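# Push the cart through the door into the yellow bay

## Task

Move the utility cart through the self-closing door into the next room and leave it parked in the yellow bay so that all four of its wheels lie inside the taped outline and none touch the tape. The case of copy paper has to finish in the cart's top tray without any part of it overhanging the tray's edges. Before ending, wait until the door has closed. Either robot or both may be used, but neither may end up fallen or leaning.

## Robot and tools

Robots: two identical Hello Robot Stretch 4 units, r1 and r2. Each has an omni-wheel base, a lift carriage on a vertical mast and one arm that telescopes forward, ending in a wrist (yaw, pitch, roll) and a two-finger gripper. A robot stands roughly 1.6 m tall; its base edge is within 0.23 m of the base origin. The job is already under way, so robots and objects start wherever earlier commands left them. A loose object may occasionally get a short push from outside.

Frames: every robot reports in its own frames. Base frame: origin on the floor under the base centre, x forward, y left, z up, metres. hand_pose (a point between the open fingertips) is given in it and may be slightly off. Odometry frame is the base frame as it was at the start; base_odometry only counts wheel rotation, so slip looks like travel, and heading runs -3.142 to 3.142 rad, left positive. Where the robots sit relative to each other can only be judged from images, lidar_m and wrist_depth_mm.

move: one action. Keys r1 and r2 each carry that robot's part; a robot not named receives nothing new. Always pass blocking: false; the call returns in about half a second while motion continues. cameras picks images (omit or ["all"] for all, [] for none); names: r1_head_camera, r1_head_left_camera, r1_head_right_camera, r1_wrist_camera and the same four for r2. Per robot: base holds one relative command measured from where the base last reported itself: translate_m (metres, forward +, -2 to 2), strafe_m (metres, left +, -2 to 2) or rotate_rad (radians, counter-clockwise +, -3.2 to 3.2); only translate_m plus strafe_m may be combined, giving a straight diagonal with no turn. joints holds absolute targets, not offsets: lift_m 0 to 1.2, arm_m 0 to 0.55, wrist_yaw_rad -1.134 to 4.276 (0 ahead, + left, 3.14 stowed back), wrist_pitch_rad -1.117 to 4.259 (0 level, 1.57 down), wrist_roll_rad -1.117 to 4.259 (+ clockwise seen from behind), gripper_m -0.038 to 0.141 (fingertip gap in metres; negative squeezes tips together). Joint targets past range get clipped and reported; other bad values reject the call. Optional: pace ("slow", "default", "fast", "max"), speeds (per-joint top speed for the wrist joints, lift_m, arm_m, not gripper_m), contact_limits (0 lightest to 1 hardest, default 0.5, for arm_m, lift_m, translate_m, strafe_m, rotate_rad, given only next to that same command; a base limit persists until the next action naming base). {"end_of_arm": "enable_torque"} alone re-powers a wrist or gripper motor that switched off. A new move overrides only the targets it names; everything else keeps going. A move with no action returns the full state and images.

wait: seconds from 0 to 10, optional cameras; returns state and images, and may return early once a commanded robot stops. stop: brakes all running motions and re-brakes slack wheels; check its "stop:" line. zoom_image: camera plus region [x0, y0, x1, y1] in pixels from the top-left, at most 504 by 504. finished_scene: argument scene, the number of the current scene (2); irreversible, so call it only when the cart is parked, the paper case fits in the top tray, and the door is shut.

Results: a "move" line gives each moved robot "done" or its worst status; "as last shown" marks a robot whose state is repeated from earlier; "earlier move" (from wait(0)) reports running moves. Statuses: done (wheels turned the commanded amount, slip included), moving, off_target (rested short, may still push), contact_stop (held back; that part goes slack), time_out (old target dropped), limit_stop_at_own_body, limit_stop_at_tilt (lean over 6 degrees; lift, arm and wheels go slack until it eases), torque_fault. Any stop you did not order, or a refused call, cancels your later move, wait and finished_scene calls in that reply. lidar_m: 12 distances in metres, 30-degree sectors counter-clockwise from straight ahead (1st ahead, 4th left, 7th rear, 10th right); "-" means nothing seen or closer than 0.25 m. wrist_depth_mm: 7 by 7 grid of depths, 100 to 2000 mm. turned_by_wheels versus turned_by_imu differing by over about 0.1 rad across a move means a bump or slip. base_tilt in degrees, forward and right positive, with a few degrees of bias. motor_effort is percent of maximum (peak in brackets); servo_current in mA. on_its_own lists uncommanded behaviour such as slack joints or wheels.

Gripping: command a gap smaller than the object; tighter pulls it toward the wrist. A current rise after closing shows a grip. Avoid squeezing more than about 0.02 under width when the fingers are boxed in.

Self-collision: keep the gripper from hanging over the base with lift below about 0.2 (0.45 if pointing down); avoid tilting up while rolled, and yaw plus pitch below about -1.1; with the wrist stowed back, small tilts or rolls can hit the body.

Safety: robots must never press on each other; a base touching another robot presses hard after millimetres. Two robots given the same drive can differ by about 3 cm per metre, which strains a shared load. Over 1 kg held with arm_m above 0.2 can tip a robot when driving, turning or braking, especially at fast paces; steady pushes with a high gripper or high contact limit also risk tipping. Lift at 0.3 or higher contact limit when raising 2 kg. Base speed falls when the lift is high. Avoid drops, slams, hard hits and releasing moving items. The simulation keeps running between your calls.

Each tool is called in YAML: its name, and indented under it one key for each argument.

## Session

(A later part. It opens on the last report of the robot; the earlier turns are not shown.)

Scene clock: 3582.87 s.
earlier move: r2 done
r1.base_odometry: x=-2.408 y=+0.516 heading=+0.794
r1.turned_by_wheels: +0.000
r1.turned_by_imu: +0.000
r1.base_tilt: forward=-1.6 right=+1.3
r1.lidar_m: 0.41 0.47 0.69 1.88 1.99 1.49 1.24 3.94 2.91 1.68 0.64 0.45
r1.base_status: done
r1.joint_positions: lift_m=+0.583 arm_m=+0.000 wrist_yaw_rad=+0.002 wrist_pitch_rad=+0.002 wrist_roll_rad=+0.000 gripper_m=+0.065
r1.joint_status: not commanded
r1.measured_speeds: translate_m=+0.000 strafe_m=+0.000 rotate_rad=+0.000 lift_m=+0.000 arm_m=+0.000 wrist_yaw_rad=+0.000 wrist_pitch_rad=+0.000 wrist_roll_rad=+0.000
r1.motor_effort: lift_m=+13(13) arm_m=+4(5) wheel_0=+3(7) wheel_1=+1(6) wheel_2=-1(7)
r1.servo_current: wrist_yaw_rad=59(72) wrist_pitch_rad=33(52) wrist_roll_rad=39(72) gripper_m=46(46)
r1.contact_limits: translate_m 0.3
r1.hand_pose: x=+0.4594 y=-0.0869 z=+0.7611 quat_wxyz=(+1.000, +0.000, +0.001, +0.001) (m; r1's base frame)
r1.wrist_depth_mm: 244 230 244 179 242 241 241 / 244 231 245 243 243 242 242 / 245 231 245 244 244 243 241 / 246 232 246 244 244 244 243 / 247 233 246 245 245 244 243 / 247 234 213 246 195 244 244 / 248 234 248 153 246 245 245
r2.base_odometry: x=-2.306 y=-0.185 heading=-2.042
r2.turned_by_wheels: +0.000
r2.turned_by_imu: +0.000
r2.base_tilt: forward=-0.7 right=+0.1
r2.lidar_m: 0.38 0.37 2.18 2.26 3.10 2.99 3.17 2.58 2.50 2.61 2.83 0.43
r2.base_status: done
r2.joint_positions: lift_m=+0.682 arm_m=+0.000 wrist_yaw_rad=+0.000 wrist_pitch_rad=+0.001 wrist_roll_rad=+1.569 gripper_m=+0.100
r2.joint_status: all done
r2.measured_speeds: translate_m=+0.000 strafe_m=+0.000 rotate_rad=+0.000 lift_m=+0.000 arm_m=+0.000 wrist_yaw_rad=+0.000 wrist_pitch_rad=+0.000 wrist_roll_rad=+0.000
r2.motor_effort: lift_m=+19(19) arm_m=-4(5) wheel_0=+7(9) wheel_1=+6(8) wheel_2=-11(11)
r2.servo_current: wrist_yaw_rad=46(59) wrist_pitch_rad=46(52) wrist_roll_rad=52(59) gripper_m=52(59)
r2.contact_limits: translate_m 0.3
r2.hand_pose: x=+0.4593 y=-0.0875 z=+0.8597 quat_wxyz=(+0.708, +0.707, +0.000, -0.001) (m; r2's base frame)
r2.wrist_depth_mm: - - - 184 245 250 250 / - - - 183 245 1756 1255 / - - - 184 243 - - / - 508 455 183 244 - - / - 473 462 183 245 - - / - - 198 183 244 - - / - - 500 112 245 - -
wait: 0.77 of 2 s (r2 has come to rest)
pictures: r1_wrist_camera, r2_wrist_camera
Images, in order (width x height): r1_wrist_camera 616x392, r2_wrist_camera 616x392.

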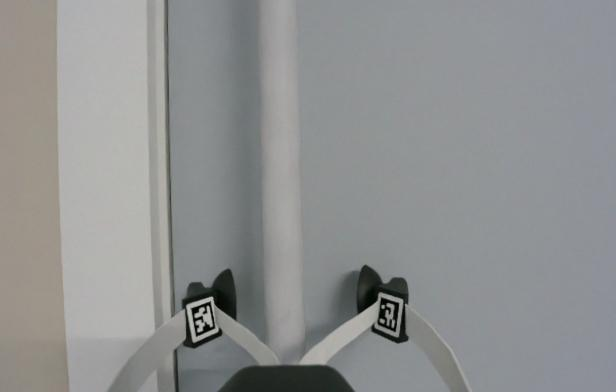

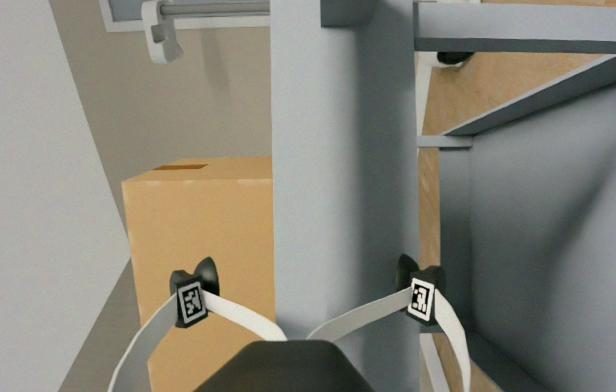

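move:
  blocking: false
  cameras: []
  r1: {"base": {"translate_m": 0.009, "strafe_m": 0.006}, "pace": "slow", "contact_limits": {"translate_m": 0.3}}
  r2: {"base": {"translate_m": 0.012}, "pace": "slow", "contact_limits": {"translate_m": 0.3}}

wait:
  seconds: 1.5
  cameras: []

move:
  blocking: false
  cameras: []
  r1: {"joints": {"gripper_m": -0.025}}
  r2: {"joints": {"gripper_m": -0.025}}

wait:
  seconds: 1.5
  cameras: []

wait:
  seconds: 1.5
  cameras: ["r1_wrist_camera", "r2_wrist_camera"]

Scene clock: 3593.73 s.
move: r1 moving; r2 moving
r1.base_odometry: x=-2.406 y=+0.525 heading=+0.794
r1.turned_by_wheels: +0.000
r1.turned_by_imu: -0.001
r1.base_tilt: forward=-1.6 right=+1.3
r1.lidar_m: 0.40 0.48 0.66 1.85 2.00 1.49 1.26 3.96 2.92 1.71 0.64 0.47
r1.base_status: translate_m moving; strafe_m moving
r1.joint_positions: lift_m=+0.583 arm_m=+0.000 wrist_yaw_rad=+0.000 wrist_pitch_rad=+0.002 wrist_roll_rad=+0.000 gripper_m=+0.065
r1.joint_status: not commanded
r1.measured_speeds: translate_m=+0.012 strafe_m=+0.008 rotate_rad=-0.001 lift_m=+0.000 arm_m=+0.000 wrist_yaw_rad=-0.012 wrist_pitch_rad=+0.000 wrist_roll_rad=+0.000
r1.motor_effort: lift_m=+13(13) arm_m=+4(4) wheel_0=-1(4) wheel_1=+4(7) wheel_2=-10(10)
r1.servo_current: wrist_yaw_rad=72(72) wrist_pitch_rad=33(46) wrist_roll_rad=59(59) gripper_m=46(46)
r1.contact_limits: translate_m 0.3
r1.hand_pose: x=+0.4592 y=-0.0874 z=+0.7611 quat_wxyz=(+1.000, +0.000, +0.001, +0.000) (m; r1's base frame)
r1.wrist_depth_mm: 236 232 237 238 239 240 242 / 224 224 239 240 240 240 242 / 224 231 239 240 240 242 243 / 236 225 240 241 241 242 243 / 226 226 241 241 241 243 243 / 226 226 216 241 193 244 244 / 226 227 242 154 243 243 245
r2.base_odometry: x=-2.311 y=-0.194 heading=-2.042
r2.turned_by_wheels: +0.000
r2.turned_by_imu: +0.000
r2.base_tilt: forward=-0.7 right=+0.1
r2.lidar_m: 0.35 0.39 2.15 2.28 3.11 2.98 3.17 2.59 2.52 2.66 2.82 0.42
r2.base_status: translate_m moving
r2.joint_positions: lift_m=+0.682 arm_m=+0.000 wrist_yaw_rad=-0.003 wrist_pitch_rad=+0.001 wrist_roll_rad=+1.569 gripper_m=+0.100
r2.joint_status: not commanded
r2.measured_speeds: translate_m=+0.019 strafe_m=+0.000 rotate_rad=-0.001 lift_m=+0.000 arm_m=+0.000 wrist_yaw_rad=+0.000 wrist_pitch_rad=+0.000 wrist_roll_rad=+0.000
r2.motor_effort: lift_m=+19(19) arm_m=+2(4) wheel_0=+4(10) wheel_1=+6(9) wheel_2=-10(17)
r2.servo_current: wrist_yaw_rad=39(59) wrist_pitch_rad=39(46) wrist_roll_rad=59(59) gripper_m=52(52)
r2.contact_limits: translate_m 0.3
r2.hand_pose: x=+0.4590 y=-0.0882 z=+0.8597 quat_wxyz=(+0.708, +0.707, +0.000, -0.001) (m; r2's base frame)
r2.wrist_depth_mm: - - - 186 246 254 254 / - - - 186 246 1756 1255 / - - - 185 246 - - / - 517 455 184 246 - - / - 469 462 184 245 - - / - - 198 183 200 - - / - - 496 112 243 - -
pictures: none
No camera images: "cameras" was empty.

Scene clock: 3594.13 s.
earlier move: r1 done; r2 moving
r1.base_odometry: x=-2.406 y=+0.526 heading=+0.794
r1.turned_by_wheels: +0.000
r1.turned_by_imu: +0.000
r1.base_tilt: forward=-1.6 right=+1.2
r1.lidar_m: 0.39 0.46 0.69 1.88 1.97 1.48 1.23 3.99 2.92 1.72 0.63 0.47
r1.base_status: done
r1.joint_positions: lift_m=+0.583 arm_m=+0.000 wrist_yaw_rad=-0.001 wrist_pitch_rad=+0.002 wrist_roll_rad=+0.000 gripper_m=+0.065
r1.joint_status: not commanded
r1.measured_speeds: translate_m=+0.000 strafe_m=+0.000 rotate_rad=+0.000 lift_m=+0.000 arm_m=+0.000 wrist_yaw_rad=+0.000 wrist_pitch_rad=+0.000 wrist_roll_rad=+0.000
r1.motor_effort: lift_m=+13(13) arm_m=+4(4) wheel_0=+2(4) wheel_1=+4(7) wheel_2=-11(11)
r1.servo_current: wrist_yaw_rad=59(72) wrist_pitch_rad=39(46) wrist_roll_rad=46(59) gripper_m=39(46)
r1.contact_limits: translate_m 0.3
r1.hand_pose: x=+0.4591 y=-0.0877 z=+0.7611 quat_wxyz=(+1.000, +0.000, +0.001, -0.001) (m; r1's base frame)
r1.wrist_depth_mm: 222 233 236 238 239 239 240 / 222 224 237 238 239 239 241 / 224 231 238 239 240 240 241 / 236 224 238 240 241 241 242 / 236 225 239 240 241 242 242 / 225 225 212 241 196 243 244 / 237 226 241 163 243 244 244
r2.base_odometry: x=-2.311 y=-0.196 heading=-2.042
r2.turned_by_wheels: +0.000
r2.turned_by_imu: +0.000
r2.base_tilt: forward=-0.7 right=+0.1
r2.lidar_m: 0.38 0.41 2.17 2.27 3.09 2.98 3.19 2.59 2.50 2.67 2.81 0.43
r2.base_status: translate_m moving
r2.joint_positions: lift_m=+0.682 arm_m=+0.000 wrist_yaw_rad=-0.003 wrist_pitch_rad=+0.001 wrist_roll_rad=+1.569 gripper_m=+0.100
r2.joint_status: not commanded
r2.measured_speeds: translate_m=+0.000 strafe_m=+0.000 rotate_rad=+0.000 lift_m=+0.000 arm_m=+0.000 wrist_yaw_rad=+0.000 wrist_pitch_rad=+0.000 wrist_roll_rad=+0.000
r2.motor_effort: lift_m=+19(19) arm_m=+4(4) wheel_0=+2(10) wheel_1=+4(9) wheel_2=-9(17)
r2.servo_current: wrist_yaw_rad=52(59) wrist_pitch_rad=46(46) wrist_roll_rad=52(59) gripper_m=52(59)
r2.contact_limits: translate_m 0.3
r2.hand_pose: x=+0.4590 y=-0.0882 z=+0.8597 quat_wxyz=(+0.708, +0.707, +0.000, -0.001) (m; r2's base frame)
r2.wrist_depth_mm: - - - 186 246 253 254 / - - - 186 246 1756 1281 / - - - 185 247 - - / - 492 455 186 245 - - / - - 466 185 245 - - / - - 198 185 200 - - / - - 500 112 245 1921 -
wait: 0.40 of 1.5 s (r1 has come to rest)
pictures: none
No camera images: "cameras" was empty.

Scene clock: 3594.63 s.
earlier move: r2 done
move: r1 moving; r2 moving
r1.base_odometry: x=-2.406 y=+0.526 heading=+0.794
r1.turned_by_wheels: +0.000
r1.turned_by_imu: +0.000
r1.base_tilt: forward=-1.6 right=+1.3
r1.lidar_m: 0.35 0.46 0.69 1.88 1.99 1.48 1.24 3.93 2.93 1.71 0.63 0.44
r1.base_status: not commanded
r1.joint_positions: lift_m=+0.583 arm_m=+0.000 wrist_yaw_rad=-0.001 wrist_pitch_rad=+0.002 wrist_roll_rad=+0.000 gripper_m=+0.046
r1.joint_status: gripper_m moving
r1.measured_speeds: translate_m=+0.000 strafe_m=+0.000 rotate_rad=+0.000 lift_m=+0.000 arm_m=+0.000 wrist_yaw_rad=+0.000 wrist_pitch_rad=+0.000 wrist_roll_rad=+0.000
r1.motor_effort: lift_m=+13(13) arm_m=+4(4) wheel_0=+2(2) wheel_1=+4(4) wheel_2=-11(11)
r1.servo_current: wrist_yaw_rad=46(65) wrist_pitch_rad=46(46) wrist_roll_rad=52(65) gripper_m=169(169)
r1.contact_limits: translate_m 0.3
r1.hand_pose: x=+0.4591 y=-0.0877 z=+0.7611 quat_wxyz=(+1.000, +0.000, +0.001, -0.001) (m; r1's base frame)
r1.wrist_depth_mm: 234 231 236 238 238 240 240 / 224 223 237 238 239 240 241 / 224 230 238 238 239 241 242 / 236 224 239 239 240 242 242 / 236 224 239 240 241 242 243 / 225 225 240 241 194 243 243 / 237 225 240 173 242 243 243
r2.base_odometry: x=-2.311 y=-0.196 heading=-2.042
r2.turned_by_wheels: +0.000
r2.turned_by_imu: +0.000
r2.base_tilt: forward=-0.7 right=+0.1
r2.lidar_m: 0.38 0.41 2.16 2.27 3.07 3.01 3.16 2.60 2.52 2.66 2.82 0.42
r2.base_status: done
r2.joint_positions: lift_m=+0.682 arm_m=+0.000 wrist_yaw_rad=-0.003 wrist_pitch_rad=+0.001 wrist_roll_rad=+1.569 gripper_m=+0.083
r2.joint_status: gripper_m moving
r2.measured_speeds: translate_m=+0.000 strafe_m=+0.000 rotate_rad=+0.000 lift_m=+0.000 arm_m=+0.000 wrist_yaw_rad=+0.000 wrist_pitch_rad=+0.000 wrist_roll_rad=+0.000
r2.motor_effort: lift_m=+19(19) arm_m=+4(4) wheel_0=+3(4) wheel_1=+5(5) wheel_2=-10(10)
r2.servo_current: wrist_yaw_rad=39(59) wrist_pitch_rad=39(46) wrist_roll_rad=52(52) gripper_m=137(137)
r2.contact_limits: translate_m 0.3
r2.hand_pose: x=+0.4590 y=-0.0882 z=+0.8597 quat_wxyz=(+0.708, +0.707, +0.000, -0.001) (m; r2's base frame)
r2.wrist_depth_mm: - - - 186 247 254 254 / - - - 186 247 1756 1229 / - - - 185 246 - - / - 492 459 185 247 - - / - 473 462 185 246 - - / - - 196 185 195 - - / - - 500 112 246 1921 -
pictures: none
No camera images: "cameras" was empty.

Scene clock: 3595.73 s.
earlier move: r1 done; r2 moving
r1.base_odometry: x=-2.406 y=+0.526 heading=+0.795
r1.turned_by_wheels: +0.001
r1.turned_by_imu: +0.000
r1.base_tilt: forward=-1.6 right=+1.3
r1.lidar_m: 0.36 0.47 0.66 1.87 1.97 1.48 1.23 3.92 2.94 1.71 0.63 0.44
r1.base_status: not commanded
r1.joint_positions: lift_m=+0.583 arm_m=+0.000 wrist_yaw_rad=-0.001 wrist_pitch_rad=+0.002 wrist_roll_rad=+0.000 gripper_m=-0.024
r1.joint_status: all done
r1.measured_speeds: translate_m=+0.000 strafe_m=+0.000 rotate_rad=+0.000 lift_m=+0.000 arm_m=+0.000 wrist_yaw_rad=+0.000 wrist_pitch_rad=+0.000 wrist_roll_rad=+0.000
r1.motor_effort: lift_m=+13(13) arm_m=+4(4) wheel_0=+2(2) wheel_1=+3(4) wheel_2=-3(11)
r1.servo_current: wrist_yaw_rad=65(65) wrist_pitch_rad=46(52) wrist_roll_rad=46(72) gripper_m=72(215)
r1.contact_limits: translate_m 0.3
r1.hand_pose: x=+0.4591 y=-0.0877 z=+0.7611 quat_wxyz=(+1.000, +0.000, +0.001, -0.001) (m; r1's base frame)
r1.wrist_depth_mm: 235 222 235 235 235 235 235 / 223 222 236 235 236 236 235 / 223 223 236 172 236 236 235 / 236 224 237 236 236 236 236 / 236 224 237 172 237 236 236 / 237 224 237 181 237 236 237 / 238 225 238 169 238 238 237
r2.base_odometry: x=-2.311 y=-0.196 heading=-2.042
r2.turned_by_wheels: +0.000
r2.turned_by_imu: +0.000
r2.base_tilt: forward=-0.7 right=+0.1
r2.lidar_m: 0.37 0.39 2.17 2.30 3.10 2.99 3.19 2.63 2.52 2.63 2.83 0.44
r2.base_status: done
r2.joint_positions: lift_m=+0.682 arm_m=+0.000 wrist_yaw_rad=-0.002 wrist_pitch_rad=+0.004 wrist_roll_rad=+1.569 gripper_m=-0.022
r2.joint_status: gripper_m moving
r2.measured_speeds: translate_m=+0.000 strafe_m=+0.000 rotate_rad=+0.000 lift_m=+0.000 arm_m=+0.000 wrist_yaw_rad=+0.001 wrist_pitch_rad=-0.002 wrist_roll_rad=+0.000
r2.motor_effort: lift_m=+19(19) arm_m=+4(4) wheel_0=+0(4) wheel_1=+3(5) wheel_2=-1(10)
r2.servo_current: wrist_yaw_rad=59(65) wrist_pitch_rad=39(52) wrist_roll_rad=39(59) gripper_m=182(267)
r2.contact_limits: translate_m 0.3
r2.hand_pose: x=+0.4591 y=-0.0879 z=+0.8589 quat_wxyz=(+0.708, +0.707, +0.001, -0.002) (m; r2's base frame)
r2.wrist_depth_mm: - - - 175 236 249 263 / - - - 176 236 1808 - / - - - 176 236 - - / - 452 449 177 236 - - / - - 462 176 236 - - / - - 182 176 183 - - / - - 496 112 237 - -
wait: 1.10 of 1.5 s (r1 has come to rest)
pictures: none
No camera images: "cameras" was empty.

Scene clock: 3596.07 s.
earlier move: r2 done
r1.base_odometry: x=-2.406 y=+0.526 heading=+0.795
r1.turned_by_wheels: +0.000
r1.turned_by_imu: +0.000
r1.base_tilt: forward=-1.6 right=+1.3
r1.lidar_m: 0.40 0.47 0.64 1.87 1.97 1.50 1.22 3.96 2.94 1.70 0.63 0.44
r1.base_status: not commanded
r1.joint_positions: lift_m=+0.583 arm_m=+0.000 wrist_yaw_rad=-0.001 wrist_pitch_rad=+0.002 wrist_roll_rad=+0.000 gripper_m=-0.024
r1.joint_status: all done
r1.measured_speeds: translate_m=+0.000 strafe_m=+0.000 rotate_rad=+0.000 lift_m=+0.000 arm_m=+0.000 wrist_yaw_rad=+0.000 wrist_pitch_rad=+0.000 wrist_roll_rad=+0.000
r1.motor_effort: lift_m=+13(13) arm_m=+4(4) wheel_0=+2(2) wheel_1=+3(4) wheel_2=-3(11)
r1.servo_current: wrist_yaw_rad=52(65) wrist_pitch_rad=46(52) wrist_roll_rad=46(72) gripper_m=65(215)
r1.contact_limits: translate_m 0.3
r1.hand_pose: x=+0.4591 y=-0.0877 z=+0.7611 quat_wxyz=(+1.000, +0.000, +0.001, -0.001) (m; r1's base frame)
r1.wrist_depth_mm: 235 221 236 234 235 235 234 / 222 223 236 235 235 235 235 / 224 223 236 172 236 236 236 / 236 224 237 236 236 236 236 / 237 224 237 172 237 236 236 / 237 225 238 181 237 237 237 / 238 224 238 169 238 237 237
r2.base_odometry: x=-2.311 y=-0.196 heading=-2.042
r2.turned_by_wheels: +0.000
r2.turned_by_imu: +0.000
r2.base_tilt: forward=-0.7 right=+0.1
r2.lidar_m: 0.37 0.40 2.15 2.29 3.10 3.01 3.20 2.60 2.51 2.68 2.82 0.42
r2.base_status: done
r2.joint_positions: lift_m=+0.682 arm_m=+0.000 wrist_yaw_rad=-0.001 wrist_pitch_rad=+0.004 wrist_roll_rad=+1.569 gripper_m=-0.023
r2.joint_status: all done
r2.measured_speeds: translate_m=+0.000 strafe_m=+0.000 rotate_rad=+0.000 lift_m=+0.000 arm_m=+0.000 wrist_yaw_rad=+0.000 wrist_pitch_rad=+0.000 wrist_roll_rad=+0.000
r2.motor_effort: lift_m=+19(19) arm_m=+4(4) wheel_0=+0(4) wheel_1=+3(5) wheel_2=-2(10)
r2.servo_current: wrist_yaw_rad=52(65) wrist_pitch_rad=39(52) wrist_roll_rad=65(65) gripper_m=143(267)
r2.contact_limits: translate_m 0.3
r2.hand_pose: x=+0.4592 y=-0.0878 z=+0.8590 quat_wxyz=(+0.708, +0.707, +0.001, -0.002) (m; r2's base frame)
r2.wrist_depth_mm: - - - 175 236 247 263 / - - - 175 235 1756 - / - - - 175 235 - - / - 449 445 175 236 - - / - - 466 176 236 - - / - - 182 176 182 - - / - - 500 112 236 - -
wait: 0.33 of 1.5 s (r2 has come to rest)
pictures: r1_wrist_camera, r2_wrist_camera
Images, in order (width x height): r1_wrist_camera 616x392, r2_wrist_camera 616x392.

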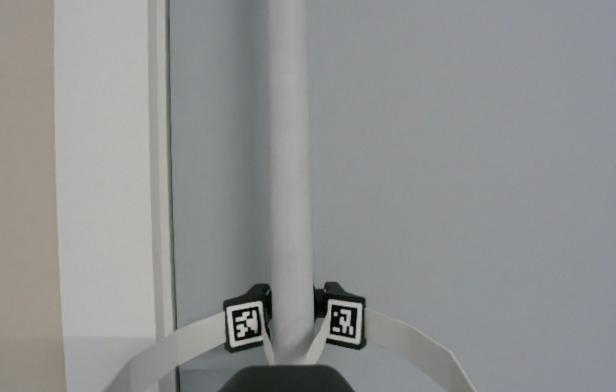

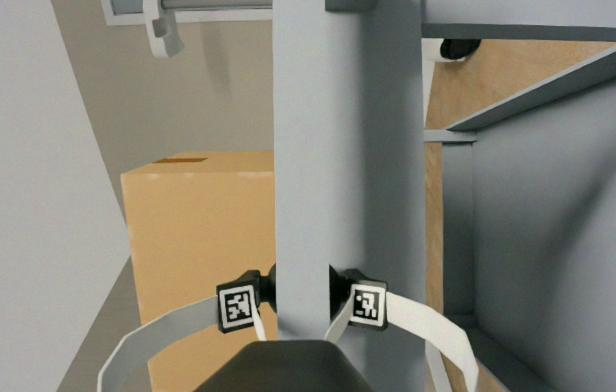

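move:
  blocking: false
  cameras: []
  r1: {"base": {"translate_m": -0.08}, "joints": {"wrist_yaw_rad": 0.07}, "speeds": {"wrist_yaw_rad": 0.1}, "pace": "slow", "contact_limits": {"translate_m": 0.7}}
  r2: {"base": {"translate_m": -0.1}, "pace": "slow", "contact_limits": {"translate_m": 0.5}}

wait:
  seconds: 2
  cameras: ["r1_wrist_camera", "r2_wrist_camera"]

Scene clock: 3604.63 s.
move: r1 moving; r2 moving
r1.base_odometry: x=-2.414 y=+0.517 heading=+0.794
r1.turned_by_wheels: +0.000
r1.turned_by_imu: -0.001
r1.base_tilt: forward=-1.6 right=+1.3
r1.lidar_m: 0.41 0.48 0.66 1.88 1.97 1.52 1.23 3.94 2.91 1.74 0.64 0.48
r1.base_status: translate_m moving
r1.joint_positions: lift_m=+0.583 arm_m=+0.000 wrist_yaw_rad=+0.041 wrist_pitch_rad=+0.002 wrist_roll_rad=+0.000 gripper_m=-0.024
r1.joint_status: wrist_yaw_rad moving
r1.measured_speeds: translate_m=-0.047 strafe_m=-0.001 rotate_rad=-0.004 lift_m=+0.000 arm_m=+0.002 wrist_yaw_rad=+0.112 wrist_pitch_rad=+0.000 wrist_roll_rad=+0.000
r1.motor_effort: lift_m=+13(13) arm_m=+1(4) wheel_0=-7(7) wheel_1=-4(5) wheel_2=+5(5)
r1.servo_current: wrist_yaw_rad=26(65) wrist_pitch_rad=39(52) wrist_roll_rad=33(65) gripper_m=65(72)
r1.contact_limits: translate_m 0.7
r1.hand_pose: x=+0.4627 y=-0.0756 z=+0.7611 quat_wxyz=(+1.000, +0.000, +0.001, +0.020) (m; r1's base frame)
r1.wrist_depth_mm: 247 233 245 182 242 241 238 / 248 234 246 181 242 241 239 / 249 235 247 181 243 241 240 / 250 235 247 245 244 242 241 / 251 236 248 180 245 242 241 / 251 236 248 180 243 242 242 / 252 236 249 179 245 243 242
r2.base_odometry: x=-2.306 y=-0.185 heading=-2.042
r2.turned_by_wheels: +0.000
r2.turned_by_imu: +0.001
r2.base_tilt: forward=-0.7 right=+0.0
r2.lidar_m: 0.37 0.40 2.18 2.29 3.06 3.00 3.16 2.57 2.48 2.65 2.82 0.37
r2.base_status: translate_m moving
r2.joint_positions: lift_m=+0.682 arm_m=+0.000 wrist_yaw_rad=+0.003 wrist_pitch_rad=+0.004 wrist_roll_rad=+1.569 gripper_m=-0.023
r2.joint_status: not commanded
r2.measured_speeds: translate_m=-0.047 strafe_m=+0.000 rotate_rad=+0.001 lift_m=+0.000 arm_m=+0.000 wrist_yaw_rad=+0.016 wrist_pitch_rad=+0.000 wrist_roll_rad=+0.000
r2.motor_effort: lift_m=+19(19) arm_m=-4(4) wheel_0=-2(12) wheel_1=-7(9) wheel_2=+15(15)
r2.servo_current: wrist_yaw_rad=46(52) wrist_pitch_rad=46(52) wrist_roll_rad=52(59) gripper_m=150(150)
r2.contact_limits: translate_m 0.5
r2.hand_pose: x=+0.4596 y=-0.0865 z=+0.8590 quat_wxyz=(+0.708, +0.707, +0.002, +0.000) (m; r2's base frame)
r2.wrist_depth_mm: - - - 173 232 248 1160 / - - - 173 234 1756 - / - - - 174 234 - - / - 452 445 175 235 - - / - - 459 176 236 - - / - - 183 177 181 - - / - - 504 112 237 - -
pictures: none
No camera images: "cameras" was empty.

Scene clock: 3606.20 s.
earlier move: r1 done; r2 moving
r1.base_odometry: x=-2.461 y=+0.469 heading=+0.794
r1.turned_by_wheels: -0.001
r1.turned_by_imu: -0.017
r1.base_tilt: forward=-1.5 right=+1.3
r1.lidar_m: 0.38 0.55 0.75 1.88 1.98 2.71 1.22 4.04 2.94 2.04 0.70 0.47
r1.base_status: done
r1.joint_positions: lift_m=+0.583 arm_m=+0.000 wrist_yaw_rad=+0.067 wrist_pitch_rad=+0.002 wrist_roll_rad=+0.000 gripper_m=-0.024
r1.joint_status: all done
r1.measured_speeds: translate_m=+0.000 strafe_m=+0.000 rotate_rad=+0.000 lift_m=+0.000 arm_m=+0.000 wrist_yaw_rad=+0.000 wrist_pitch_rad=+0.000 wrist_roll_rad=+0.000
r1.motor_effort: lift_m=+13(13) arm_m=-8(8) wheel_0=-15(21) wheel_1=-6(13) wheel_2=+8(16)
r1.servo_current: wrist_yaw_rad=59(65) wrist_pitch_rad=46(52) wrist_roll_rad=39(65) gripper_m=65(72)
r1.contact_limits: translate_m 0.7
r1.hand_pose: x=+0.4649 y=-0.0678 z=+0.7611 quat_wxyz=(+0.999, +0.000, +0.001, +0.034) (m; r1's base frame)
r1.wrist_depth_mm: 312 297 242 243 247 249 252 / 312 298 242 244 247 251 253 / 314 297 244 244 248 251 252 / 315 298 243 244 248 251 253 / 315 300 245 245 250 252 253 / 315 301 244 185 249 253 254 / 317 314 176 180 249 - 255
r2.base_odometry: x=-2.266 y=-0.107 heading=-2.043
r2.turned_by_wheels: -0.001
r2.turned_by_imu: -0.001
r2.base_tilt: forward=-0.6 right=+0.1
r2.lidar_m: 0.39 0.42 2.22 2.31 3.00 2.91 3.07 2.57 2.46 2.61 2.89 0.42
r2.base_status: translate_m moving
r2.joint_positions: lift_m=+0.682 arm_m=+0.000 wrist_yaw_rad=+0.001 wrist_pitch_rad=+0.003 wrist_roll_rad=+1.569 gripper_m=-0.023
r2.joint_status: not commanded
r2.measured_speeds: translate_m=+0.000 strafe_m=+0.000 rotate_rad=+0.000 lift_m=+0.000 arm_m=+0.000 wrist_yaw_rad=+0.000 wrist_pitch_rad=+0.000 wrist_roll_rad=+0.000
r2.motor_effort: lift_m=+19(19) arm_m=-4(4) wheel_0=-7(12) wheel_1=-5(10) wheel_2=+5(18)
r2.servo_current: wrist_yaw_rad=33(65) wrist_pitch_rad=39(52) wrist_roll_rad=46(59) gripper_m=124(150)
r2.contact_limits: translate_m 0.5
r2.hand_pose: x=+0.4594 y=-0.0872 z=+0.8591 quat_wxyz=(+0.708, +0.707, +0.001, -0.001) (m; r2's base frame)
r2.wrist_depth_mm: - - - 164 222 1576 1205 / - - - 167 224 1756 - / - - 535 168 228 - - / - 455 445 170 230 - - / - - 469 173 234 - - / - - 182 176 182 - - / - - 525 112 241 1708 -
wait: 1.57 of 2 s (r1 has come to rest)
pictures: r1_wrist_camera, r2_wrist_camera
Images, in order (width x height): r1_wrist_camera 616x392, r2_wrist_camera 616x392.

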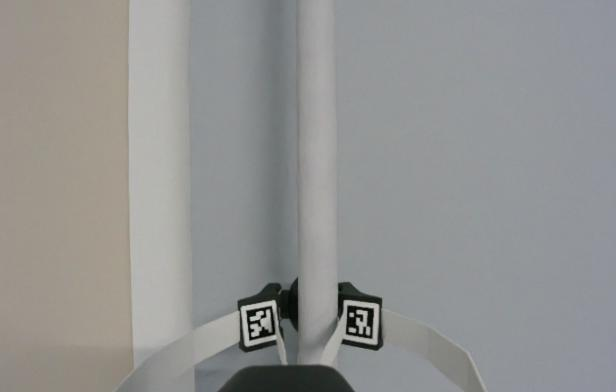

